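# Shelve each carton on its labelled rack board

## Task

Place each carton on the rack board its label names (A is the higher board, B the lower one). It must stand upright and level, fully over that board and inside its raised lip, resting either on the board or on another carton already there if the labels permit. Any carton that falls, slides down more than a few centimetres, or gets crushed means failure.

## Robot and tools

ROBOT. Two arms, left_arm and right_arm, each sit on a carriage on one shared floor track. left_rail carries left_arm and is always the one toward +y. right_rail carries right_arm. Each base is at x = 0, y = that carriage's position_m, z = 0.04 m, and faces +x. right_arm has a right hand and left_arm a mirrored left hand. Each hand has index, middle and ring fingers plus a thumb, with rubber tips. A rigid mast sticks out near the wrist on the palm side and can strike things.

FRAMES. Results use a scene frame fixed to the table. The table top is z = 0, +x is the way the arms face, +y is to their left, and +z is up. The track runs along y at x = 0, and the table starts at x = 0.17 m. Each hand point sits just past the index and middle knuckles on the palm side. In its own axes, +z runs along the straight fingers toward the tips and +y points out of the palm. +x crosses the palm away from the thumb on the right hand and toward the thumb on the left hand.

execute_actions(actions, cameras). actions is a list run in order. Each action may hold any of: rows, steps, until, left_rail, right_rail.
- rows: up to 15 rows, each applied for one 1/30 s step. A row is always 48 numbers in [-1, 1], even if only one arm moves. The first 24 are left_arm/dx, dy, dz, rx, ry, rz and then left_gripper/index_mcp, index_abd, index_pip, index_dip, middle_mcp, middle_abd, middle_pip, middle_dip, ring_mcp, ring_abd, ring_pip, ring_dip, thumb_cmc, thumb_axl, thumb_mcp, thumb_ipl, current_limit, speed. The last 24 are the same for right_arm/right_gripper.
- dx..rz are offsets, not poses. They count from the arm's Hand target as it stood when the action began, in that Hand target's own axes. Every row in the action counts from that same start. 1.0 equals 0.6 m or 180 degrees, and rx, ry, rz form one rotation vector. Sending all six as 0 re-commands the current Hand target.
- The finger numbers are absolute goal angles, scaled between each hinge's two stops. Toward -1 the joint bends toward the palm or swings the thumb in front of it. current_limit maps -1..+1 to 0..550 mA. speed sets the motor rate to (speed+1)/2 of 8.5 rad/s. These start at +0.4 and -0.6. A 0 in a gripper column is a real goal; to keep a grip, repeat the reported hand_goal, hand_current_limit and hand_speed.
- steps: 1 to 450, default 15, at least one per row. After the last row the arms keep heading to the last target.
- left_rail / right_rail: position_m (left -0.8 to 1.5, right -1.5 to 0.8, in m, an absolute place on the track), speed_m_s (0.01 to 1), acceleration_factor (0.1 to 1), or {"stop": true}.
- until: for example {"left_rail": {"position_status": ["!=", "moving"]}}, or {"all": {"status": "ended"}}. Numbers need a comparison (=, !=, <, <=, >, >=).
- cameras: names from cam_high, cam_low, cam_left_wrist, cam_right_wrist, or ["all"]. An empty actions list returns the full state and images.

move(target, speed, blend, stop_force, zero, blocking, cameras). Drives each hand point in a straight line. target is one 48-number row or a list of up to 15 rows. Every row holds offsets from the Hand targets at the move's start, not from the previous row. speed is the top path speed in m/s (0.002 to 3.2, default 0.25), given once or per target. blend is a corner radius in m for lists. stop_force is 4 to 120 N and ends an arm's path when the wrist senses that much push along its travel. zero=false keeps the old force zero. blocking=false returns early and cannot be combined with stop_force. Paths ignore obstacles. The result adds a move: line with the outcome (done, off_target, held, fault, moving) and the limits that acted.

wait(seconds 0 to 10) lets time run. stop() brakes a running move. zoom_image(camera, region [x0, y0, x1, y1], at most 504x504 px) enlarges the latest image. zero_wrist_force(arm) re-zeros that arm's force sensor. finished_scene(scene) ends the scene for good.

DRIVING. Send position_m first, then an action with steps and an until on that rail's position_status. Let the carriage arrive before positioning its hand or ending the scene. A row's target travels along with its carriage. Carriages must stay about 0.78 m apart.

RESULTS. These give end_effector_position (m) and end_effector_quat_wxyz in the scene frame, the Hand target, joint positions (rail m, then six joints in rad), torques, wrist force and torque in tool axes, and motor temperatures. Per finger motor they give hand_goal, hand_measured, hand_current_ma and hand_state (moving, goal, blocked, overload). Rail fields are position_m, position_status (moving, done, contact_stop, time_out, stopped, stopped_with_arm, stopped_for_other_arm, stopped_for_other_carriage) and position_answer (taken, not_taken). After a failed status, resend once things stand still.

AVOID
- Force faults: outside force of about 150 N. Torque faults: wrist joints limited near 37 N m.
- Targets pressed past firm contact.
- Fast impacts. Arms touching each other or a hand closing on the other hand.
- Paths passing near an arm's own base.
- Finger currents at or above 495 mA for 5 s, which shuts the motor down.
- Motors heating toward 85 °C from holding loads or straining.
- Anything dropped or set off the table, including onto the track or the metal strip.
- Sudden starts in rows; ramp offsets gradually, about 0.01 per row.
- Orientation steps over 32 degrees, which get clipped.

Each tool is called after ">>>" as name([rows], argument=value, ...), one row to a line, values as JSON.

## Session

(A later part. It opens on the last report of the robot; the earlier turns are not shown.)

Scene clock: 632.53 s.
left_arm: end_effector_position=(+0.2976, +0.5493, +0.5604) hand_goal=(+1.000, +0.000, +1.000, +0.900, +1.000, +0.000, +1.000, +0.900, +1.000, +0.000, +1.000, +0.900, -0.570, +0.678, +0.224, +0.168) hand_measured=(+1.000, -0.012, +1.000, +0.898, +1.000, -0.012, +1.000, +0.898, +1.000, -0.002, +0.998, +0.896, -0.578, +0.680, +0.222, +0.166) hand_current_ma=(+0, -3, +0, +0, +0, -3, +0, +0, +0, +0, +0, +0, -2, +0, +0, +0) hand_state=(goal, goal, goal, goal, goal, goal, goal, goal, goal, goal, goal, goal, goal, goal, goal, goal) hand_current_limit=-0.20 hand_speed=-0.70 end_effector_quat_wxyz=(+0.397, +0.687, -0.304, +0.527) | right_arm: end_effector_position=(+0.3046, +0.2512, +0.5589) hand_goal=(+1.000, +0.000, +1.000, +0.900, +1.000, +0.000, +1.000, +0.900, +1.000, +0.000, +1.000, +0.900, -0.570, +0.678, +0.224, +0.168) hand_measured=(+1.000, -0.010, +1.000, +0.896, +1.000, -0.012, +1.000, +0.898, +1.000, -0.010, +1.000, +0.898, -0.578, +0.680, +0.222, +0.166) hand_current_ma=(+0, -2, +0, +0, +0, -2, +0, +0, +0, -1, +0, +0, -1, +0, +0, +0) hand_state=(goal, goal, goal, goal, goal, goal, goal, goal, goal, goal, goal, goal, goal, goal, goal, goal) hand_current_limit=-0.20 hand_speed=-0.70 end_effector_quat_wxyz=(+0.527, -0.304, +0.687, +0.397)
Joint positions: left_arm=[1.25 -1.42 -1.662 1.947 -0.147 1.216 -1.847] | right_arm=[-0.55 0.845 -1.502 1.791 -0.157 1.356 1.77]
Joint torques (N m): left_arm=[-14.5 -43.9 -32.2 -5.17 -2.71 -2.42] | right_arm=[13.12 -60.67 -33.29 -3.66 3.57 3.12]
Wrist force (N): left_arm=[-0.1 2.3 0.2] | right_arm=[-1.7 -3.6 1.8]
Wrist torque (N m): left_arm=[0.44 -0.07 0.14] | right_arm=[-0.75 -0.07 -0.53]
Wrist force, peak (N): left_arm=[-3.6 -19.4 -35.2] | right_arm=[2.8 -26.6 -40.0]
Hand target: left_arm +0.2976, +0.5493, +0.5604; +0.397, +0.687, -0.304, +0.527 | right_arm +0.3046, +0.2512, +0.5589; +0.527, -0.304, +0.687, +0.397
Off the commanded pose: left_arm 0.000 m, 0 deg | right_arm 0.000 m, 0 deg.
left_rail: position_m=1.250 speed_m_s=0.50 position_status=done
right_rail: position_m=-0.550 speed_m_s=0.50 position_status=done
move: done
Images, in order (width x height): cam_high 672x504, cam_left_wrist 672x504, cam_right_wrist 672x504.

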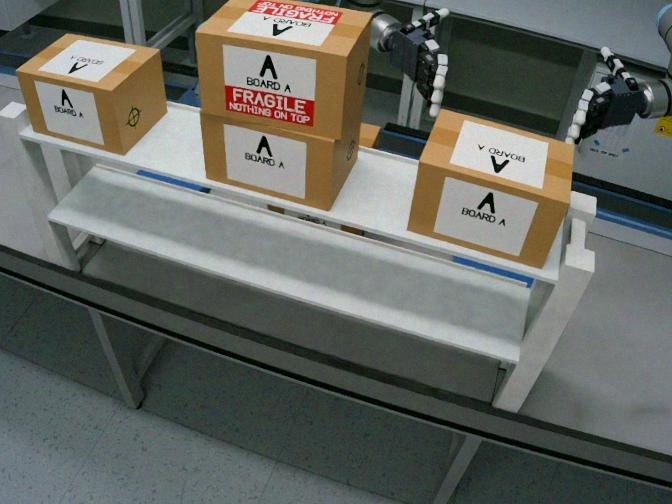

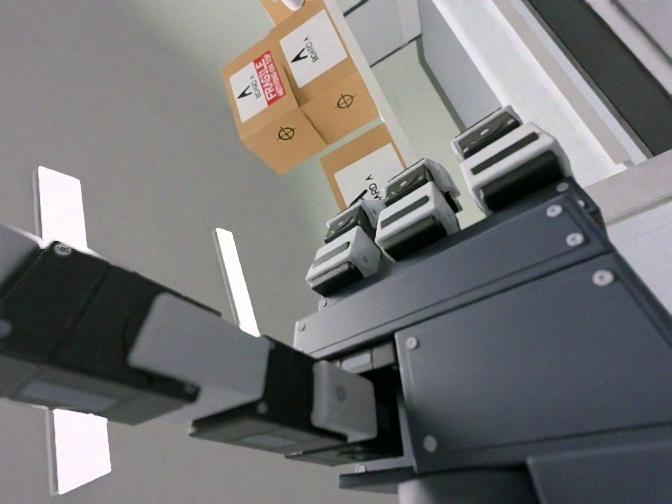

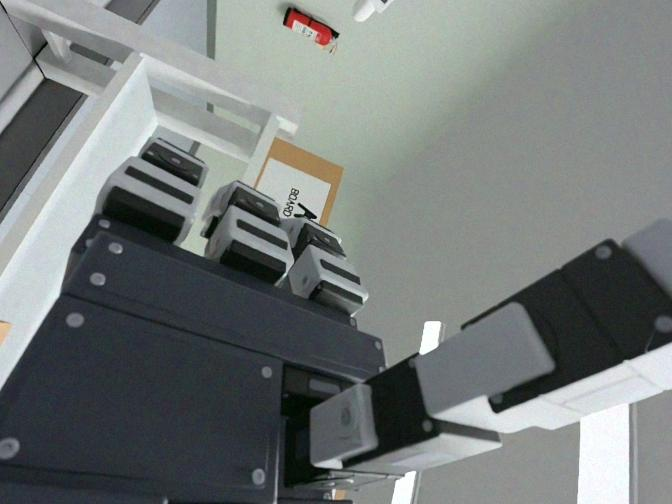

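>>> execute_actions([
  {"right_rail":{"position_m":-0.8},"steps":120,"until":{"right_rail":{"position_status":["!=","moving"]}}},
])

>>> move(target=[0.0295,-0.1537,-0.046,0,0,0,1,0,1,0.9,1,0,1,0.9,1,0,1,0.9,-0.571,0.678,0.2247,0.1676,-0.2,-0.7,-0.0265,-0.2316,-0.2035,0,0,0,1,0,1,0.9,1,0,1,0.9,1,0,1,0.9,-0.571,0.678,0.2247,0.1676,-0.2,-0.7], speed=0.2)

>>> execute_actions([
  {"left_rail":{"position_m":0.8},"steps":120,"until":{"left_rail":{"position_status":["!=","moving"]}}},
], cameras=["cam_left_wrist","cam_right_wrist"])

Scene clock: 637.17 s.
left_arm: end_effector_position=(+0.2976, +0.5493, +0.5604) hand_goal=(+1.000, +0.000, +1.000, +0.900, +1.000, +0.000, +1.000, +0.900, +1.000, +0.000, +1.000, +0.900, -0.570, +0.678, +0.224, +0.168) hand_measured=(+1.000, -0.012, +1.000, +0.898, +1.000, -0.012, +1.000, +0.898, +1.000, -0.002, +0.998, +0.896, -0.578, +0.680, +0.222, +0.166) hand_current_ma=(+0, -3, +0, +0, +0, -3, +0, +0, +0, +0, +0, +0, -2, +0, +0, +0) hand_state=(goal, goal, goal, goal, goal, goal, goal, goal, goal, goal, goal, goal, goal, goal, goal, goal) hand_current_limit=-0.20 hand_speed=-0.70 end_effector_quat_wxyz=(+0.397, +0.687, -0.304, +0.527) | right_arm: end_effector_position=(+0.3046, +0.0012, +0.5589) hand_goal=(+1.000, +0.000, +1.000, +0.900, +1.000, +0.000, +1.000, +0.900, +1.000, +0.000, +1.000, +0.900, -0.570, +0.678, +0.224, +0.168) hand_measured=(+1.000, -0.010, +1.000, +0.896, +1.000, -0.012, +1.000, +0.898, +1.000, -0.010, +1.000, +0.898, -0.578, +0.680, +0.222, +0.166) hand_current_ma=(+0, -2, +0, +0, +0, -2, +0, +0, +0, -1, +0, +0, -1, +0, +0, +0) hand_state=(goal, goal, goal, goal, goal, goal, goal, goal, goal, goal, goal, goal, goal, goal, goal, goal) hand_current_limit=-0.20 hand_speed=-0.70 end_effector_quat_wxyz=(+0.527, -0.304, +0.687, +0.397)
Joint positions: left_arm=[1.25 -1.42 -1.662 1.947 -0.148 1.216 -1.847] | right_arm=[-0.8 0.845 -1.502 1.792 -0.157 1.356 1.77]
Joint torques (N m): left_arm=[-18.58 -45.14 -32.32 -5.26 -2.93 -2.3] | right_arm=[7.6 -44.87 -41.54 0.22 2.58 3.3]
Wrist force (N): left_arm=[0.0 2.3 0.4] | right_arm=[-1.9 -3.5 1.1]
Wrist torque (N m): left_arm=[0.41 -0.07 0.14] | right_arm=[-0.67 -0.03 -0.54]
Wrist force, peak (N): left_arm=[0.1 2.8 0.4] | right_arm=[-2.1 -4.9 0.8]
Hand target: left_arm +0.2976, +0.5493, +0.5604; +0.397, +0.687, -0.304, +0.527 | right_arm +0.3046, +0.0012, +0.5589; +0.527, -0.304, +0.687, +0.397
Off the commanded pose: left_arm 0.000 m, 0 deg | right_arm 0.000 m, 0 deg.
left_rail: position_m=1.250 speed_m_s=0.50 position_status=done
right_rail: position_m=-0.800 speed_m_s=0.50 position_status=done

Scene clock: 638.67 s.
left_arm: end_effector_position=(+0.3660, +0.6193, +0.5604) hand_goal=(+1.000, +0.000, +1.000, +0.900, +1.000, +0.000, +1.000, +0.900, +1.000, +0.000, +1.000, +0.900, -0.570, +0.678, +0.224, +0.168) hand_measured=(+1.000, -0.012, +1.000, +0.898, +1.000, -0.012, +1.000, +0.898, +1.000, -0.002, +0.998, +0.896, -0.578, +0.680, +0.222, +0.166) hand_current_ma=(+0, -3, +0, +0, +0, -3, +0, +0, +0, +0, +0, +0, -2, +0, +0, +0) hand_state=(goal, goal, goal, goal, goal, goal, goal, goal, goal, goal, goal, goal, goal, goal, goal, goal) hand_current_limit=-0.20 hand_speed=-0.70 end_effector_quat_wxyz=(+0.397, +0.687, -0.304, +0.527) | right_arm: end_effector_position=(+0.3659, -0.1740, +0.5589) hand_goal=(+1.000, +0.000, +1.000, +0.900, +1.000, +0.000, +1.000, +0.900, +1.000, +0.000, +1.000, +0.900, -0.570, +0.678, +0.224, +0.168) hand_measured=(+1.000, -0.010, +1.000, +0.896, +1.000, -0.012, +1.000, +0.898, +1.000, -0.010, +1.000, +0.898, -0.578, +0.680, +0.222, +0.166) hand_current_ma=(+0, -2, +0, +0, +0, -2, +0, +0, +0, -1, +0, +0, -1, +0, +0, +0) hand_state=(goal, goal, goal, goal, goal, goal, goal, goal, goal, goal, goal, goal, goal, goal, goal, goal) hand_current_limit=-0.20 hand_speed=-0.70 end_effector_quat_wxyz=(+0.527, -0.304, +0.687, +0.397)
Joint positions: left_arm=[1.25 -1.241 -1.698 1.979 -0.149 1.393 -1.822] | right_arm=[-0.8 0.502 -1.7 1.984 -0.131 1.016 1.718]
Joint torques (N m): left_arm=[13.93 -40.36 -31.84 -5.43 2.63 2.63] | right_arm=[-16.43 -42.41 -32.95 0.85 -3.76 -3.06]
Wrist force (N): left_arm=[0.0 1.9 0.1] | right_arm=[-1.8 -3.1 1.0]
Wrist torque (N m): left_arm=[0.38 -0.06 -0.13] | right_arm=[-0.58 -0.03 -0.32]
Wrist force, peak (N): left_arm=[0.1 3.5 0.8] | right_arm=[-2.2 -4.7 0.2]
Hand target: left_arm +0.3660, +0.6193, +0.5604; +0.397, +0.687, -0.304, +0.527 | right_arm +0.3660, -0.1740, +0.5589; +0.527, -0.304, +0.687, +0.397
Off the commanded pose: left_arm 0.000 m, 0 deg | right_arm 0.000 m, 0 deg.
left_rail: position_m=1.250 speed_m_s=0.50 position_status=done
right_rail: position_m=-0.800 speed_m_s=0.50 position_status=done
move: done

Scene clock: 640.43 s.
left_arm: end_effector_position=(+0.3660, +0.1693, +0.5604) hand_goal=(+1.000, +0.000, +1.000, +0.900, +1.000, +0.000, +1.000, +0.900, +1.000, +0.000, +1.000, +0.900, -0.570, +0.678, +0.224, +0.168) hand_measured=(+1.000, -0.012, +1.000, +0.898, +1.000, -0.012, +1.000, +0.898, +1.000, -0.002, +0.998, +0.896, -0.578, +0.680, +0.222, +0.166) hand_current_ma=(+0, -3, +0, +0, +0, -3, +0, +0, +0, +0, +0, +0, -2, +0, +0, +0) hand_state=(goal, goal, goal, goal, goal, goal, goal, goal, goal, goal, goal, goal, goal, goal, goal, goal) hand_current_limit=-0.20 hand_speed=-0.70 end_effector_quat_wxyz=(+0.397, +0.687, -0.304, +0.527) | right_arm: end_effector_position=(+0.3660, -0.1740, +0.5589) hand_goal=(+1.000, +0.000, +1.000, +0.900, +1.000, +0.000, +1.000, +0.900, +1.000, +0.000, +1.000, +0.900, -0.570, +0.678, +0.224, +0.168) hand_measured=(+1.000, -0.010, +1.000, +0.896, +1.000, -0.012, +1.000, +0.898, +1.000, -0.010, +1.000, +0.898, -0.578, +0.680, +0.222, +0.166) hand_current_ma=(+0, -2, +0, +0, +0, -2, +0, +0, +0, -1, +0, +0, -1, +0, +0, +0) hand_state=(goal, goal, goal, goal, goal, goal, goal, goal, goal, goal, goal, goal, goal, goal, goal, goal) hand_current_limit=-0.20 hand_speed=-0.70 end_effector_quat_wxyz=(+0.527, -0.304, +0.687, +0.397)
Joint positions: left_arm=[0.8 -1.241 -1.698 1.979 -0.149 1.393 -1.822] | right_arm=[-0.8 0.502 -1.7 1.984 -0.131 1.016 1.718]
Joint torques (N m): left_arm=[-11.86 -23.04 -46.67 -3.14 1.58 2.4] | right_arm=[-14.43 -42.98 -32.64 0.97 -3.58 -2.88]
Wrist force (N): left_arm=[0.1 1.9 0.1] | right_arm=[-2.0 -3.7 0.9]
Wrist torque (N m): left_arm=[0.38 -0.09 -0.11] | right_arm=[-0.66 -0.01 -0.35]
Wrist force, peak (N): left_arm=[0.1 2.8 1.4] | right_arm=[-1.9 -3.9 1.4]
Hand target: left_arm +0.3660, +0.1693, +0.5604; +0.397, +0.687, -0.304, +0.527 | right_arm +0.3660, -0.1740, +0.5589; +0.527, -0.304, +0.687, +0.397
Off the commanded pose: left_arm 0.000 m, 0 deg | right_arm 0.000 m, 0 deg.
left_rail: position_m=0.800 speed_m_s=0.50 position_status=done
right_rail: position_m=-0.800 speed_m_s=0.50 position_status=done
Images, in order (width x height): cam_left_wrist 672x504, cam_right_wrist 672x504.

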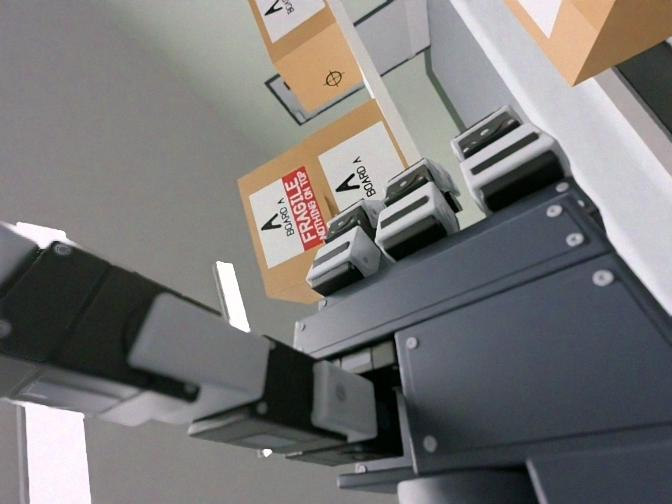

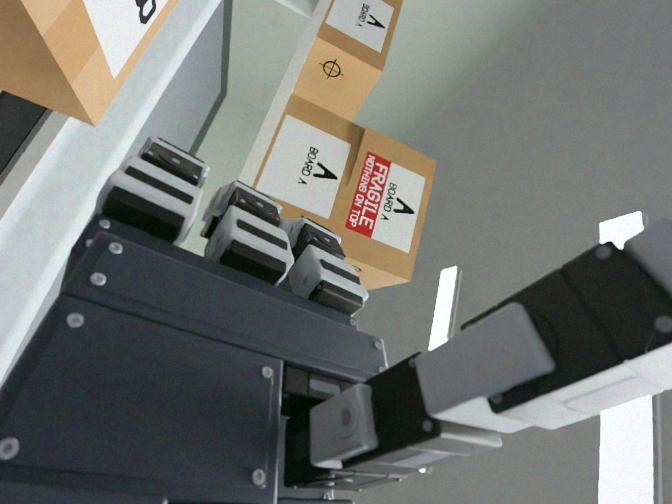

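>>> move(target=[-0.3532,-0.0886,0.0358,0,0,0,1,0,1,0.7,1,0,1,0.7,1,0,1,0.7,-0.571,0.678,0.2247,0.1676,-0.2,-0.7,0.3508,-0.0881,0.0355,0,0,0,1,0,1,0.7,1,0,1,0.7,1,0,1,0.7,-0.571,0.678,0.2247,0.1676,-0.2,-0.7], speed=0.12, cameras=["cam_left_wrist","cam_right_wrist"])

Scene clock: 643.27 s.
left_arm: end_effector_position=(+0.3661, +0.1772, +0.3410) hand_goal=(+1.000, +0.000, +1.000, +0.700, +1.000, +0.000, +1.000, +0.700, +1.000, +0.000, +1.000, +0.700, -0.570, +0.678, +0.224, +0.168) hand_measured=(+1.000, -0.012, +1.000, +0.702, +1.000, -0.010, +1.000, +0.702, +1.000, -0.002, +0.998, +0.704, -0.578, +0.680, +0.222, +0.166) hand_current_ma=(+0, -3, +0, +0, +0, -3, +0, +0, +0, +0, +0, +0, -2, +0, +0, +0) hand_state=(goal, goal, goal, goal, goal, goal, goal, goal, goal, goal, goal, goal, goal, goal, goal, goal) hand_current_limit=-0.20 hand_speed=-0.70 end_effector_quat_wxyz=(+0.397, +0.687, -0.304, +0.527) | right_arm: end_effector_position=(+0.3661, -0.1820, +0.3410) hand_goal=(+1.000, +0.000, +1.000, +0.700, +1.000, +0.000, +1.000, +0.700, +1.000, +0.000, +1.000, +0.700, -0.570, +0.678, +0.224, +0.168) hand_measured=(+1.000, -0.010, +1.000, +0.704, +1.000, -0.012, +1.000, +0.702, +1.000, -0.010, +1.000, +0.702, -0.578, +0.680, +0.222, +0.166) hand_current_ma=(+0, -2, +0, +0, +0, -2, +0, +0, +0, -1, +0, +0, -1, +0, +0, +0) hand_state=(goal, goal, goal, goal, goal, goal, goal, goal, goal, goal, goal, goal, goal, goal, goal, goal) hand_current_limit=-0.20 hand_speed=-0.70 end_effector_quat_wxyz=(+0.527, -0.304, +0.687, +0.397)
Joint positions: left_arm=[0.8 -1.236 -1.507 2.238 -0.6 1.399 -1.821] | right_arm=[-0.8 0.486 -1.508 2.24 -0.578 1 1.715]
Joint torques (N m): left_arm=[14.58 -22.55 -23.53 -5.42 2.4 2.58] | right_arm=[-14.43 -25.79 -23.16 -3.17 -3.58 2.78]
Wrist force (N): left_arm=[0.1 2.1 0.2] | right_arm=[-1.8 -4.1 1.5]
Wrist torque (N m): left_arm=[0.39 -0.09 -0.12] | right_arm=[-0.79 -0.02 -0.35]
Wrist force, peak (N): left_arm=[1.4 2.8 0.2] | right_arm=[-1.5 -4.6 1.5]
Hand target: left_arm +0.3661, +0.1772, +0.3410; +0.397, +0.687, -0.304, +0.527 | right_arm +0.3661, -0.1820, +0.3410; +0.527, -0.304, +0.687, +0.397
Off the commanded pose: left_arm 0.000 m, 0 deg | right_arm 0.000 m, 0 deg.
left_rail: position_m=0.800 speed_m_s=0.50 position_status=done
right_rail: position_m=-0.800 speed_m_s=0.50 position_status=done
move: done
Images, in order (width x height): cam_left_wrist 672x504, cam_right_wrist 672x504.

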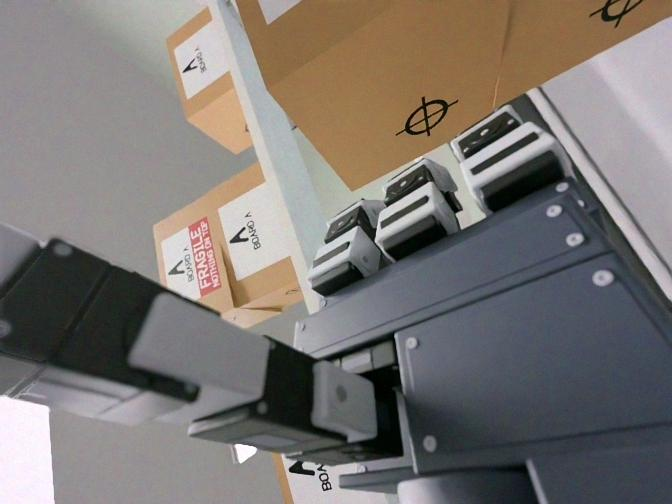

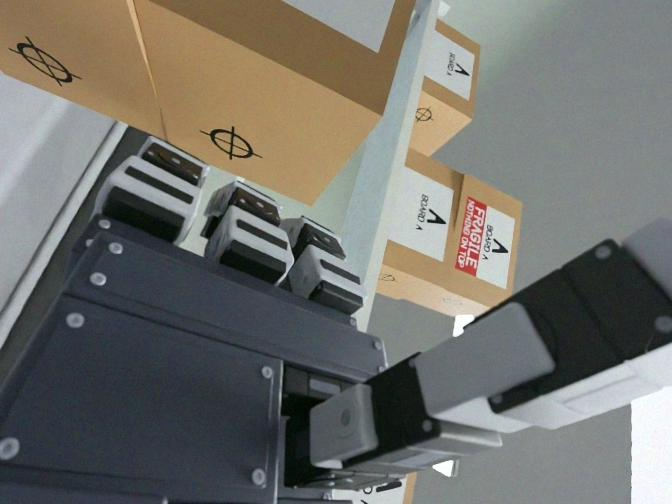

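>>> move(target=[0,0.0625,0.1083,0,0,0,1,0,1,0.7,1,0,1,0.7,1,0,1,0.7,-0.571,0.678,0.2247,0.1676,-0.2,-0.7,0,0.0625,0.1083,0,0,0,1,0,1,0.7,1,0,1,0.7,1,0,1,0.7,-0.571,0.678,0.2247,0.1676,-0.2,-0.7], speed=0.018, stop_force=5, cameras=["cam_left_wrist","cam_right_wrist"])

Scene clock: 651.23 s.
left_arm: end_effector_position=(+0.3661, +0.1286, +0.3410) hand_goal=(+1.000, +0.000, +1.000, +0.700, +1.000, +0.000, +1.000, +0.700, +1.000, +0.000, +1.000, +0.700, -0.570, +0.678, +0.224, +0.168) hand_measured=(+1.000, -0.010, +1.000, +0.710, +1.000, -0.010, +1.000, +0.702, +1.000, -0.002, +1.000, +0.704, -0.578, +0.680, +0.222, +0.166) hand_current_ma=(+0, -2, +0, +3, +0, -2, +0, +0, +0, +0, +0, +0, -2, +0, +0, +0) hand_state=(goal, goal, goal, goal, goal, goal, goal, goal, goal, goal, goal, goal, goal, goal, goal, goal) hand_current_limit=-0.20 hand_speed=-0.70 end_effector_quat_wxyz=(+0.397, +0.687, -0.304, +0.527) | right_arm: end_effector_position=(+0.3661, -0.1324, +0.3410) hand_goal=(+1.000, +0.000, +1.000, +0.700, +1.000, +0.000, +1.000, +0.700, +1.000, +0.000, +1.000, +0.700, -0.570, +0.678, +0.224, +0.168) hand_measured=(+1.000, -0.008, +1.000, +0.704, +1.000, -0.008, +1.000, +0.702, +1.000, -0.008, +1.000, +0.702, -0.578, +0.680, +0.222, +0.166) hand_current_ma=(+0, -1, +0, +0, +0, -1, +0, +0, +0, -1, +0, +0, -1, +0, +0, +0) hand_state=(goal, goal, goal, goal, goal, goal, goal, goal, goal, goal, goal, goal, goal, goal, goal, goal) hand_current_limit=-0.20 hand_speed=-0.70 end_effector_quat_wxyz=(+0.527, -0.304, +0.687, +0.397)
Joint positions: left_arm=[0.8 -1.268 -1.445 2.168 -0.59 1.367 -1.826] | right_arm=[-0.8 0.578 -1.447 2.171 -0.577 1.091 1.731]
Joint torques (N m): left_arm=[15.41 -52.96 -24.35 -5.41 1.72 1.88] | right_arm=[-15.23 -55.38 -23.79 -3.33 -2.32 -2.6]
Wrist force (N): left_arm=[0.1 2.2 -0.7] | right_arm=[-2.0 -3.9 1.3]
Wrist torque (N m): left_arm=[0.52 -0.09 -0.11] | right_arm=[-0.70 0.01 -0.55]
Wrist force, peak (N): left_arm=[0.7 1.4 -6.3] | right_arm=[-2.0 -4.5 -8.2]
Hand target: left_arm +0.3661, +0.1286, +0.3410; +0.397, +0.687, -0.304, +0.527 (not the last commanded pose) | right_arm +0.3661, -0.1324, +0.3410; +0.527, -0.304, +0.687, +0.397 (not the last commanded pose)
Off the commanded pose: left_arm 0.026 m, 0 deg | right_arm 0.025 m, 0 deg.
left_rail: position_m=0.800 speed_m_s=0.50 position_status=done
right_rail: position_m=-0.800 speed_m_s=0.50 position_status=done
move: contact (left_arm, right_arm)
Images, in order (width x height): cam_left_wrist 672x504, cam_right_wrist 672x504.

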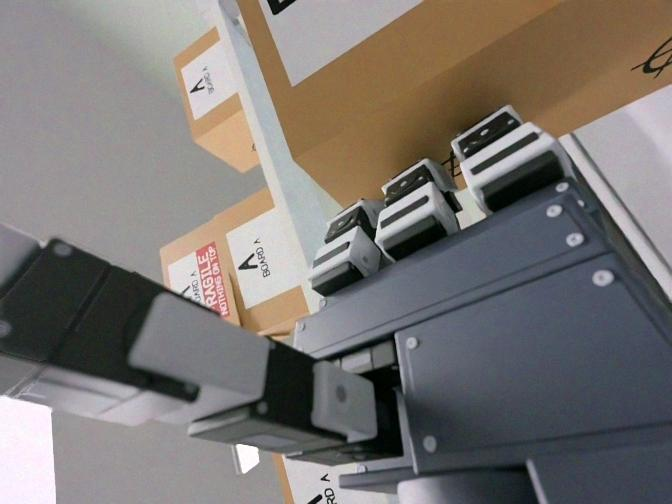

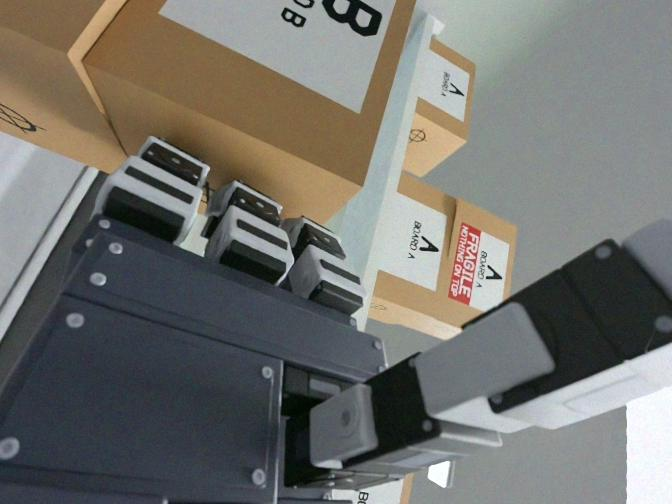

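>>> execute_actions([
  {"rows":[[0,0,0,0,0,0,1,0,1,0.4,1,0,1,0.4,1,0,1,0.4,-0.571,0.678,0.2247,0.1676,-0.2,-0.7,0,0,0,0,0,0,1,0,1,0.4,1,0,1,0.4,1,0,1,0.4,-0.571,0.678,0.2247,0.1676,-0.2,-0.7]],"steps":40},
])

>>> move([
  [0,0.00117,0.00202,0,0,0,1,0,1,0.4,1,0,1,0.4,1,0,1,0.4,-0.571,0.678,0.2247,0.1676,-0.2,-0.7,0,0.00117,0.00202,0,0,0,1,0,1,0.4,1,0,1,0.4,1,0,1,0.4,-0.571,0.678,0.2247,0.1676,-0.2,-0.7],
  [0.0322,0.00864,-0.00229,0,0,0,1,0,1,0.4,1,0,1,0.4,1,0,1,0.4,-0.571,0.678,0.2247,0.1676,-0.2,-0.7,-0.0322,0.00864,-0.00229,0,0,0,1,0,1,0.4,1,0,1,0.4,1,0,1,0.4,-0.571,0.678,0.2247,0.1676,-0.2,-0.7],
], speed=[0.01,0.03], cameras=["cam_left_wrist","cam_right_wrist"])

Scene clock: 653.77 s.
left_arm: end_effector_position=(+0.3661, +0.1286, +0.3410) hand_goal=(+1.000, +0.000, +1.000, +0.400, +1.000, +0.000, +1.000, +0.400, +1.000, +0.000, +1.000, +0.400, -0.570, +0.678, +0.224, +0.168) hand_measured=(+1.002, -0.012, +1.000, +0.636, +1.002, -0.010, +1.000, +0.624, +1.002, -0.004, +1.000, +0.618, -0.578, +0.680, +0.222, +0.166) hand_current_ma=(+0, -3, +0, +220, +0, -3, +0, +220, +0, +0, +0, +220, -2, +0, +0, +0) hand_state=(goal, goal, goal, blocked, goal, goal, goal, blocked, goal, goal, goal, blocked, goal, goal, goal, goal) hand_current_limit=-0.20 hand_speed=-0.70 end_effector_quat_wxyz=(+0.397, +0.687, -0.304, +0.527) | right_arm: end_effector_position=(+0.3661, -0.1324, +0.3410) hand_goal=(+1.000, +0.000, +1.000, +0.400, +1.000, +0.000, +1.000, +0.400, +1.000, +0.000, +1.000, +0.400, -0.570, +0.678, +0.224, +0.168) hand_measured=(+1.002, -0.008, +1.000, +0.620, +1.002, -0.008, +1.000, +0.618, +1.002, -0.008, +1.000, +0.618, -0.578, +0.680, +0.222, +0.166) hand_current_ma=(+0, -1, +0, +220, +0, -1, +0, +220, +0, -1, +0, +220, -1, +0, +0, +0) hand_state=(goal, goal, goal, blocked, goal, goal, goal, blocked, goal, goal, goal, blocked, goal, goal, goal, goal) hand_current_limit=-0.20 hand_speed=-0.70 end_effector_quat_wxyz=(+0.527, -0.304, +0.687, +0.397)
Joint positions: left_arm=[0.8 -1.268 -1.445 2.168 -0.59 1.367 -1.826] | right_arm=[-0.8 0.578 -1.447 2.171 -0.577 1.091 1.731]
Joint torques (N m): left_arm=[-28.49 -41.42 -52.51 -5.42 1.82 1.65] | right_arm=[23.85 -47.3 -49.95 -3.25 -2.16 -2.46]
Wrist force (N): left_arm=[-0.2 -10.2 -19.4] | right_arm=[-1.5 -17.0 -19.2]
Wrist torque (N m): left_arm=[4.21 -0.47 0.14] | right_arm=[3.58 0.64 -0.80]
Wrist force, peak (N): left_arm=[0.1 -10.5 -19.7] | right_arm=[-1.5 -17.3 -19.9]
Hand target: left_arm +0.3661, +0.1286, +0.3410; +0.397, +0.687, -0.304, +0.527 | right_arm +0.3661, -0.1324, +0.3410; +0.527, -0.304, +0.687, +0.397
Off the commanded pose: left_arm 0.000 m, 0 deg | right_arm 0.000 m, 0 deg.
left_rail: position_m=0.800 speed_m_s=0.50 position_status=done
right_rail: position_m=-0.800 speed_m_s=0.50 position_status=done

Scene clock: 655.33 s.
left_arm: end_effector_position=(+0.3661, +0.1272, +0.3610) hand_goal=(+1.000, +0.000, +1.000, +0.400, +1.000, +0.000, +1.000, +0.400, +1.000, +0.000, +1.000, +0.400, -0.570, +0.678, +0.224, +0.168) hand_measured=(+1.002, -0.060, +1.002, +0.636, +1.002, -0.058, +1.002, +0.624, +1.002, -0.050, +1.002, +0.618, -0.578, +0.680, +0.222, +0.166) hand_current_ma=(+0, -57, +0, +220, +0, -55, +0, +220, +0, -43, +0, +220, -2, +0, +0, +0) hand_state=(goal, blocked, goal, blocked, goal, blocked, goal, blocked, goal, blocked, goal, blocked, goal, goal, goal, goal) hand_current_limit=-0.20 hand_speed=-0.70 end_effector_quat_wxyz=(+0.397, +0.687, -0.304, +0.527) | right_arm: end_effector_position=(+0.3661, -0.1310, +0.3609) hand_goal=(+1.000, +0.000, +1.000, +0.400, +1.000, +0.000, +1.000, +0.400, +1.000, +0.000, +1.000, +0.400, -0.570, +0.678, +0.224, +0.168) hand_measured=(+1.002, -0.062, +1.002, +0.620, +1.002, -0.062, +1.002, +0.618, +1.002, -0.060, +1.002, +0.618, -0.578, +0.680, +0.222, +0.166) hand_current_ma=(+0, -45, +0, +220, +0, -46, +0, +220, +0, -43, +0, +220, -1, +0, +0, +0) hand_state=(goal, blocked, goal, blocked, goal, blocked, goal, blocked, goal, blocked, goal, blocked, goal, goal, goal, goal) hand_current_limit=-0.20 hand_speed=-0.70 end_effector_quat_wxyz=(+0.527, -0.304, +0.687, +0.397)
Joint positions: left_arm=[0.8 -1.269 -1.469 2.149 -0.548 1.366 -1.826] | right_arm=[-0.8 0.58 -1.471 2.152 -0.535 1.093 1.731]
Joint torques (N m): left_arm=[-40.24 -55.51 -67.63 -6.18 8.07 -1.62] | right_arm=[30.65 -59.86 -61.35 -4.24 -4.36 1.42]
Wrist force (N): left_arm=[-7.2 -22.2 -34.7] | right_arm=[5.8 -25.9 -32.2]
Wrist torque (N m): left_arm=[7.31 -1.70 -0.48] | right_arm=[6.29 1.83 -0.08]
Wrist force, peak (N): left_arm=[0.8 -18.5 -39.8] | right_arm=[-0.9 -25.3 -39.7]
Hand target: left_arm +0.3661, +0.1272, +0.3610; +0.397, +0.687, -0.304, +0.527 | right_arm +0.3661, -0.1310, +0.3610; +0.527, -0.304, +0.687, +0.397
Off the commanded pose: left_arm 0.000 m, 0 deg | right_arm 0.000 m, 0 deg.
left_rail: position_m=0.800 speed_m_s=0.50 position_status=done
right_rail: position_m=-0.800 speed_m_s=0.50 position_status=done
move: done
Images, in order (width x height): cam_left_wrist 672x504, cam_right_wrist 672x504.

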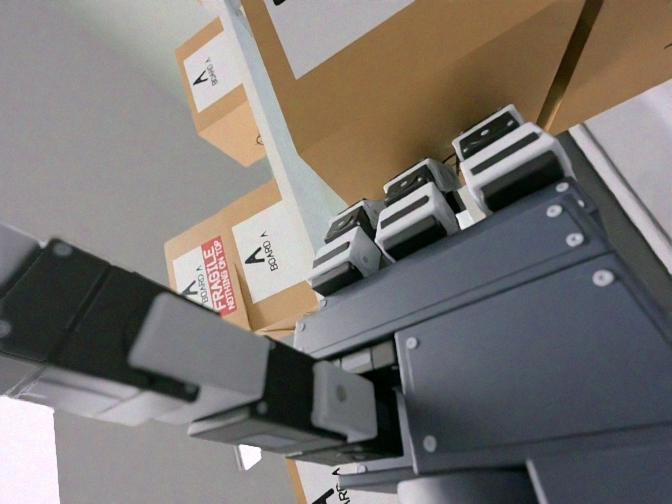

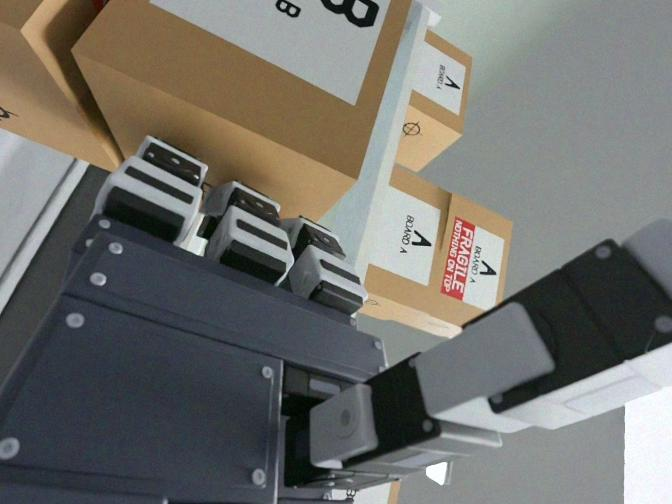

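>>> move([
  [0.0644,0.01494,-0.00863,0,0,0,1,0,1,0.4,1,0,1,0.4,1,0,1,0.4,-0.571,0.678,0.2247,0.1676,-0.2,-0.7,-0.0644,0.01494,-0.00863,0,0,0,1,0,1,0.4,1,0,1,0.4,1,0,1,0.4,-0.571,0.678,0.2247,0.1676,-0.2,-0.7],
  [0.0976,-0.0925,0.0534,0,0,0,1,0,1,0.4,1,0,1,0.4,1,0,1,0.4,-0.571,0.678,0.2247,0.1676,-0.2,-0.7,-0.0976,-0.0925,0.0534,0,0,0,1,0,1,0.4,1,0,1,0.4,1,0,1,0.4,-0.571,0.678,0.2247,0.1676,-0.2,-0.7],
], speed=[0.08,0.1], blend=[0.02,0], cameras=["cam_high","cam_low","cam_left_wrist","cam_right_wrist"])

>>> zoom_image(camera="cam_low", region=[250, 120, 480, 280])

Scene clock: 660.30 s.
left_arm: end_effector_position=(+0.4431, +0.1272, +0.4010) hand_goal=(+1.000, +0.000, +1.000, +0.400, +1.000, +0.000, +1.000, +0.400, +1.000, +0.000, +1.000, +0.400, -0.570, +0.678, +0.224, +0.168) hand_measured=(+1.002, -0.062, +1.002, +0.636, +1.002, -0.060, +1.002, +0.624, +1.002, -0.052, +1.002, +0.618, -0.578, +0.680, +0.222, +0.166) hand_current_ma=(+0, -62, +0, +220, +0, -59, +0, +220, +0, -46, +0, +220, -2, +0, +0, +0) hand_state=(goal, blocked, goal, blocked, goal, blocked, goal, blocked, goal, blocked, goal, blocked, goal, goal, goal, goal) hand_current_limit=-0.20 hand_speed=-0.70 end_effector_quat_wxyz=(+0.397, +0.687, -0.304, +0.527) | right_arm: end_effector_position=(+0.4431, -0.1310, +0.4010) hand_goal=(+1.000, +0.000, +1.000, +0.400, +1.000, +0.000, +1.000, +0.400, +1.000, +0.000, +1.000, +0.400, -0.570, +0.678, +0.224, +0.168) hand_measured=(+1.002, -0.064, +1.002, +0.620, +1.002, -0.064, +1.002, +0.618, +1.002, -0.062, +1.002, +0.618, -0.578, +0.680, +0.222, +0.166) hand_current_ma=(+0, -49, +0, +220, +0, -50, +0, +220, +0, -47, +0, +220, -1, +0, +0, +0) hand_state=(goal, blocked, goal, blocked, goal, blocked, goal, blocked, goal, blocked, goal, blocked, goal, goal, goal, goal) hand_current_limit=-0.20 hand_speed=-0.70 end_effector_quat_wxyz=(+0.527, -0.304, +0.687, +0.397)
Joint positions: left_arm=[0.8 -1.13 -1.435 2.023 -0.458 1.503 -1.807] | right_arm=[-0.8 0.503 -1.435 2.024 -0.436 1.017 1.718]
Joint torques (N m): left_arm=[-9.59 -36.63 -67.31 -5.83 12.43 2.87] | right_arm=[9.15 -40.58 -62.08 -3.56 -14.06 -3.11]
Wrist force (N): left_arm=[-6.9 -22.6 -35.4] | right_arm=[6.1 -25.9 -33.0]
Wrist torque (N m): left_arm=[7.41 -1.92 -0.48] | right_arm=[6.42 1.83 -0.04]
Wrist force, peak (N): left_arm=[-6.7 -22.9 -36.4] | right_arm=[5.6 -26.1 -33.7]
Hand target: left_arm +0.4431, +0.1272, +0.4010; +0.397, +0.687, -0.304, +0.527 | right_arm +0.4431, -0.1310, +0.4010; +0.527, -0.304, +0.687, +0.397
Off the commanded pose: left_arm 0.000 m, 0 deg | right_arm 0.000 m, 0 deg.
left_rail: position_m=0.800 speed_m_s=0.50 position_status=done
right_rail: position_m=-0.800 speed_m_s=0.50 position_status=done
move: done

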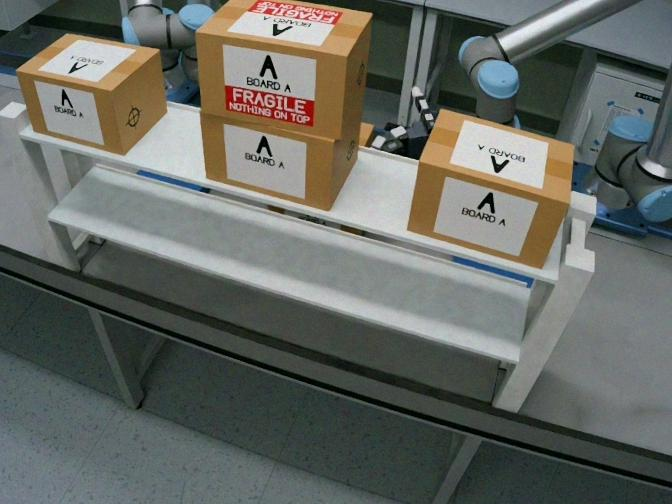

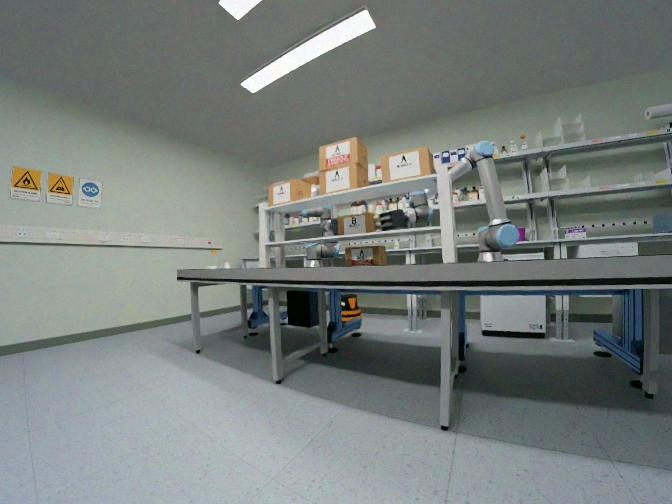

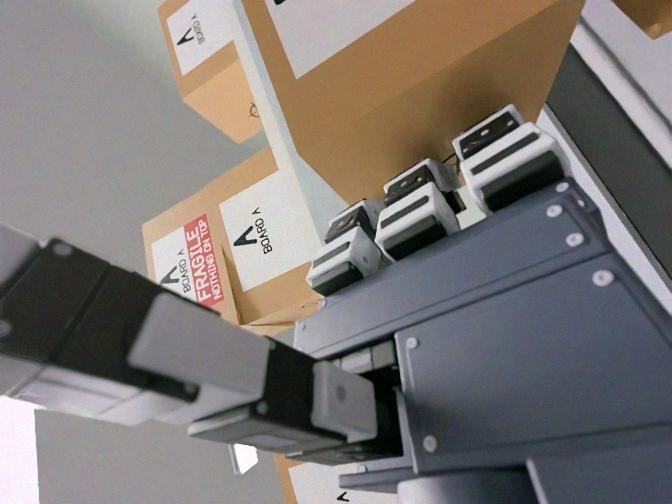

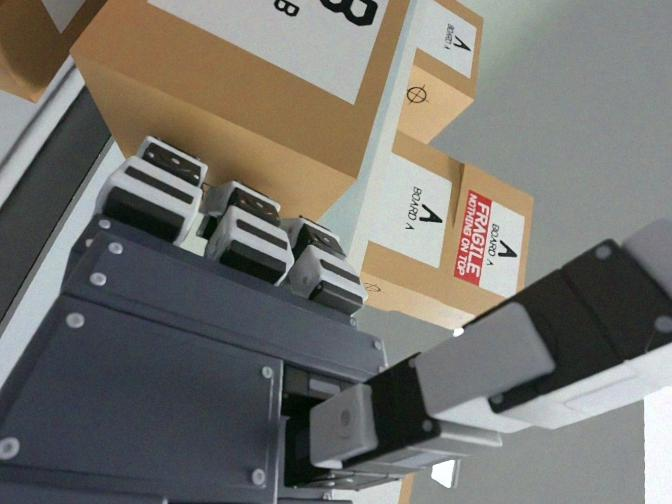

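Scaled by 2.191 from the camera's 672x504 image, which has a finer 960x720 frame.

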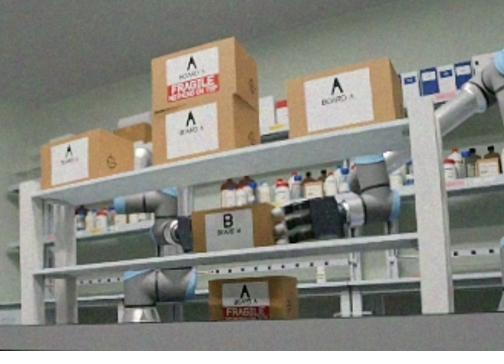

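>>> execute_actions(actions=[], cameras=["cam_high","cam_low"])

Scene clock: 663.43 s.
left_arm: end_effector_position=(+0.4431, +0.1272, +0.4010) hand_goal=(+1.000, +0.000, +1.000, +0.400, +1.000, +0.000, +1.000, +0.400, +1.000, +0.000, +1.000, +0.400, -0.570, +0.678, +0.224, +0.168) hand_measured=(+1.002, -0.062, +1.002, +0.636, +1.002, -0.060, +1.002, +0.624, +1.002, -0.052, +1.002, +0.618, -0.578, +0.680, +0.222, +0.166) hand_current_ma=(+0, -62, +0, +220, +0, -59, +0, +220, +0, -46, +0, +220, -2, +0, +0, +0) hand_state=(goal, blocked, goal, blocked, goal, blocked, goal, blocked, goal, blocked, goal, blocked, goal, goal, goal, goal) hand_current_limit=-0.20 hand_speed=-0.70 end_effector_quat_wxyz=(+0.397, +0.687, -0.304, +0.527) | right_arm: end_effector_position=(+0.4431, -0.1310, +0.4010) hand_goal=(+1.000, +0.000, +1.000, +0.400, +1.000, +0.000, +1.000, +0.400, +1.000, +0.000, +1.000, +0.400, -0.570, +0.678, +0.224, +0.168) hand_measured=(+1.002, -0.064, +1.002, +0.620, +1.002, -0.064, +1.002, +0.618, +1.002, -0.062, +1.002, +0.618, -0.578, +0.680, +0.222, +0.166) hand_current_ma=(+0, -49, +0, +220, +0, -50, +0, +220, +0, -47, +0, +220, -1, +0, +0, +0) hand_state=(goal, blocked, goal, blocked, goal, blocked, goal, blocked, goal, blocked, goal, blocked, goal, goal, goal, goal) hand_current_limit=-0.20 hand_speed=-0.70 end_effector_quat_wxyz=(+0.527, -0.304, +0.687, +0.397)
Joint positions: left_arm=[0.8 -1.13 -1.435 2.023 -0.458 1.503 -1.807] | right_arm=[-0.8 0.503 -1.435 2.024 -0.436 1.017 1.718]
Joint velocities: within noise
Joint torques (N m): left_arm=[-11.17 -35.66 -66.79 -6.08 12.78 2.81] | right_arm=[10.34 -39.94 -61.94 -3.66 -14.24 -3.11]
Motor temperatures (°C): left_arm=[29 23 30 30 35 32] | right_arm=[26 24 27 34 32 33]
Wrist force (N): left_arm=[-6.9 -22.9 -35.9] | right_arm=[5.9 -26.2 -33.1]
Wrist torque (N m): left_arm=[7.44 -1.90 -0.49] | right_arm=[6.42 1.84 -0.06]
Wrist force, peak (N): left_arm=[-6.9 -22.9 -35.9] | right_arm=[6.0 -26.6 -33.6]
Hand target: left_arm +0.4431, +0.1272, +0.4010; +0.397, +0.687, -0.304, +0.527 | right_arm +0.4431, -0.1310, +0.4010; +0.527, -0.304, +0.687, +0.397
Off the commanded pose: left_arm 0.000 m, 0 deg | right_arm 0.000 m, 0 deg.
left_rail: position_m=0.800 speed_m_s=0.50 position_status=done
right_rail: position_m=-0.800 speed_m_s=0.50 position_status=done
Images, in order (width x height): cam_high 672x504, cam_low 672x504.

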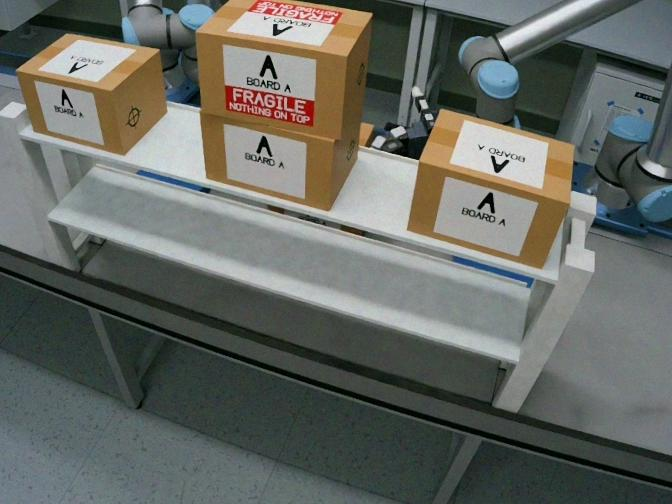

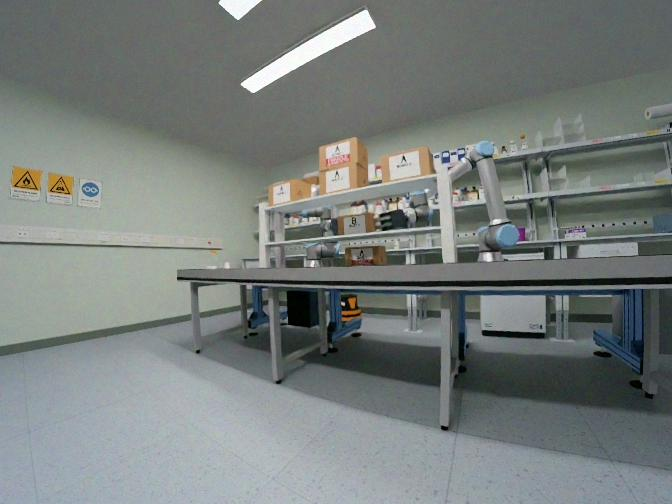

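>>> move([
  [0.05607,-0.18125,0.10465,0,0,0,1,0,1,0.4,1,0,1,0.4,1,0,1,0.4,-0.571,0.678,0.2247,0.1676,-0.2,-0.7,-0.05607,-0.18125,0.10465,0,0,0,1,0,1,0.4,1,0,1,0.4,1,0,1,0.4,-0.571,0.678,0.2247,0.1676,-0.2,-0.7],
], speed=0.1, cameras=["cam_high","cam_low","cam_left_wrist","cam_right_wrist"])

>>> zoom_image(camera="cam_low", region=[280, 170, 460, 280])

Scene clock: 666.33 s.
left_arm: end_effector_position=(+0.5731, +0.1272, +0.4011) hand_goal=(+1.000, +0.000, +1.000, +0.400, +1.000, +0.000, +1.000, +0.400, +1.000, +0.000, +1.000, +0.400, -0.570, +0.678, +0.224, +0.168) hand_measured=(+1.002, -0.012, +1.002, +0.636, +1.002, -0.034, +1.002, +0.624, +1.002, -0.026, +1.002, +0.618, -0.578, +0.680, +0.222, +0.166) hand_current_ma=(+0, -3, +0, +220, +0, -21, +0, +220, +0, -13, +0, +220, -2, +0, +0, +0) hand_state=(goal, goal, goal, blocked, goal, blocked, goal, blocked, goal, blocked, goal, blocked, goal, goal, goal, goal) hand_current_limit=-0.20 hand_speed=-0.70 end_effector_quat_wxyz=(+0.397, +0.687, -0.304, +0.527) | right_arm: end_effector_position=(+0.5731, -0.1310, +0.4010) hand_goal=(+1.000, +0.000, +1.000, +0.400, +1.000, +0.000, +1.000, +0.400, +1.000, +0.000, +1.000, +0.400, -0.570, +0.678, +0.224, +0.168) hand_measured=(+1.002, -0.012, +1.002, +0.622, +1.002, -0.028, +1.002, +0.618, +1.002, -0.018, +1.002, +0.618, -0.578, +0.680, +0.222, +0.166) hand_current_ma=(+0, -2, +0, +220, +0, -10, +0, +220, +0, -4, +0, +220, -1, +0, +0, +0) hand_state=(goal, goal, goal, blocked, goal, blocked, goal, blocked, goal, goal, goal, blocked, goal, goal, goal, goal) hand_current_limit=-0.20 hand_speed=-0.70 end_effector_quat_wxyz=(+0.527, -0.304, +0.687, +0.397)
Joint positions: left_arm=[0.8 -0.941 -1.288 1.838 -0.419 1.691 -1.783] | right_arm=[-0.8 0.406 -1.286 1.835 -0.387 0.921 1.699]
Joint torques (N m): left_arm=[-13.49 -35.41 -64.28 -5.22 11.12 3.31] | right_arm=[12.92 -42.32 -58.82 -3.02 -12.8 -3.63]
Wrist force (N): left_arm=[1.1 -13.4 -51.5] | right_arm=[-2.9 -19.3 -47.3]
Wrist torque (N m): left_arm=[8.93 -2.51 -0.32] | right_arm=[7.74 2.19 -0.13]
Wrist force, peak (N): left_arm=[1.2 -4.9 -54.1] | right_arm=[-2.3 -19.4 -47.3]
Hand target: left_arm +0.5731, +0.1272, +0.4011; +0.397, +0.687, -0.304, +0.527 | right_arm +0.5731, -0.1310, +0.4010; +0.527, -0.304, +0.687, +0.397
Off the commanded pose: left_arm 0.000 m, 0 deg | right_arm 0.000 m, 0 deg.
left_rail: position_m=0.800 speed_m_s=0.50 position_status=done
right_rail: position_m=-0.800 speed_m_s=0.50 position_status=done
move: done

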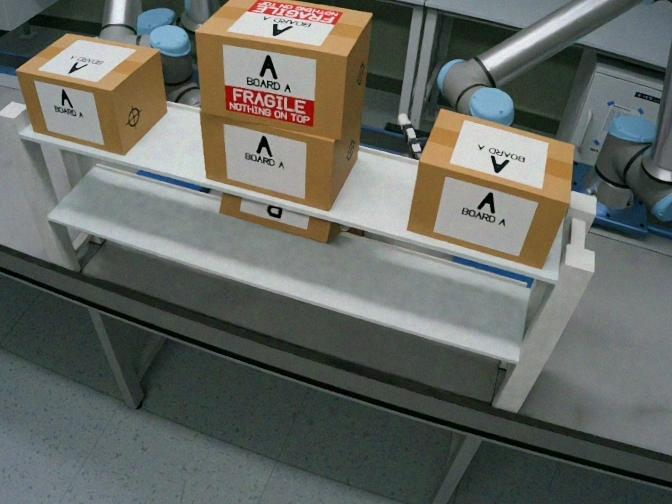

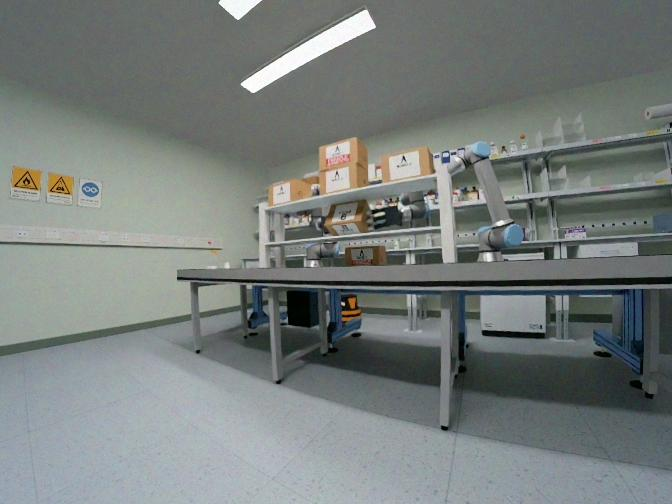

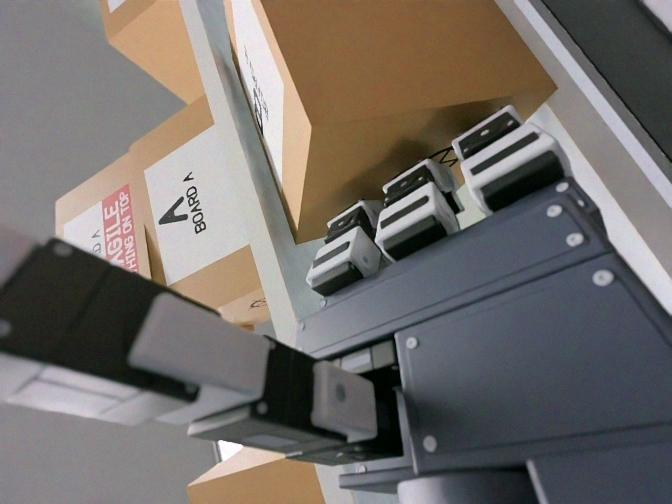

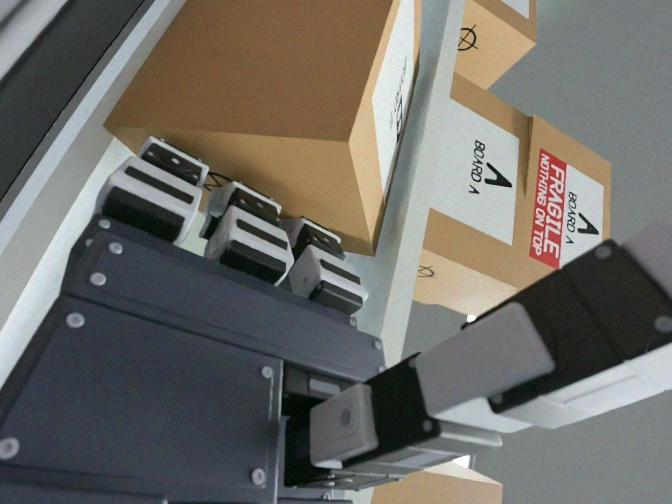

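Scaled by 2.800 from the camera's 672x504 image, which has a finer 960x720 frame.

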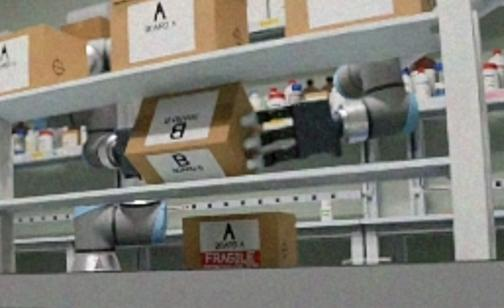

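>>> zoom_image(camera="cam_low", region=[310, 190, 410, 265])

>>> zoom_image(camera="cam_high", region=[180, 150, 460, 290])

>>> zoom_image(camera="cam_left_wrist", region=[168, 0, 672, 378])

>>> zoom_image(camera="cam_right_wrist", region=[0, 0, 504, 378])

Scaled by 5.040 from the camera's 672x504 image, which has a finer 960x720 frame.

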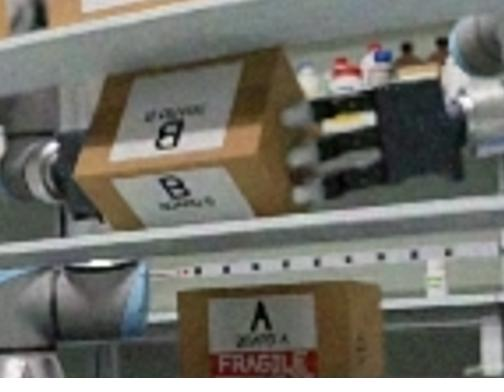

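Scaled by 1.800 from the camera's 672x504 image, which has a finer 960x720 frame.

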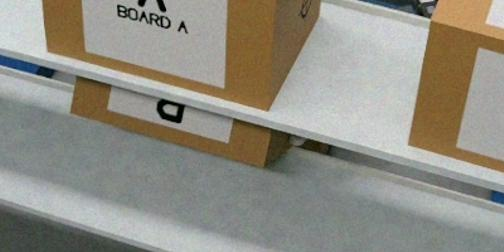

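Scaled by 1.000.

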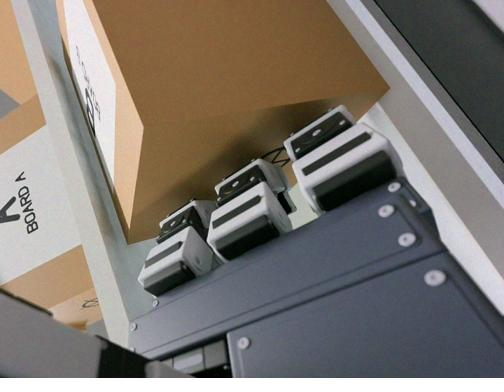

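Scaled by 1.000.

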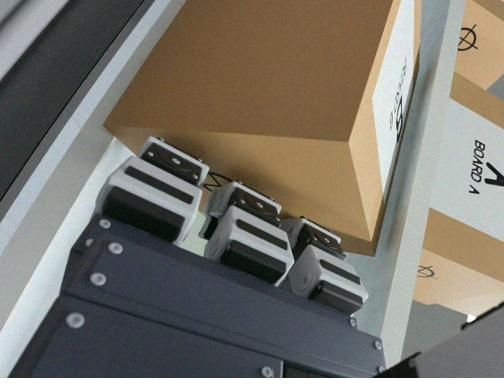

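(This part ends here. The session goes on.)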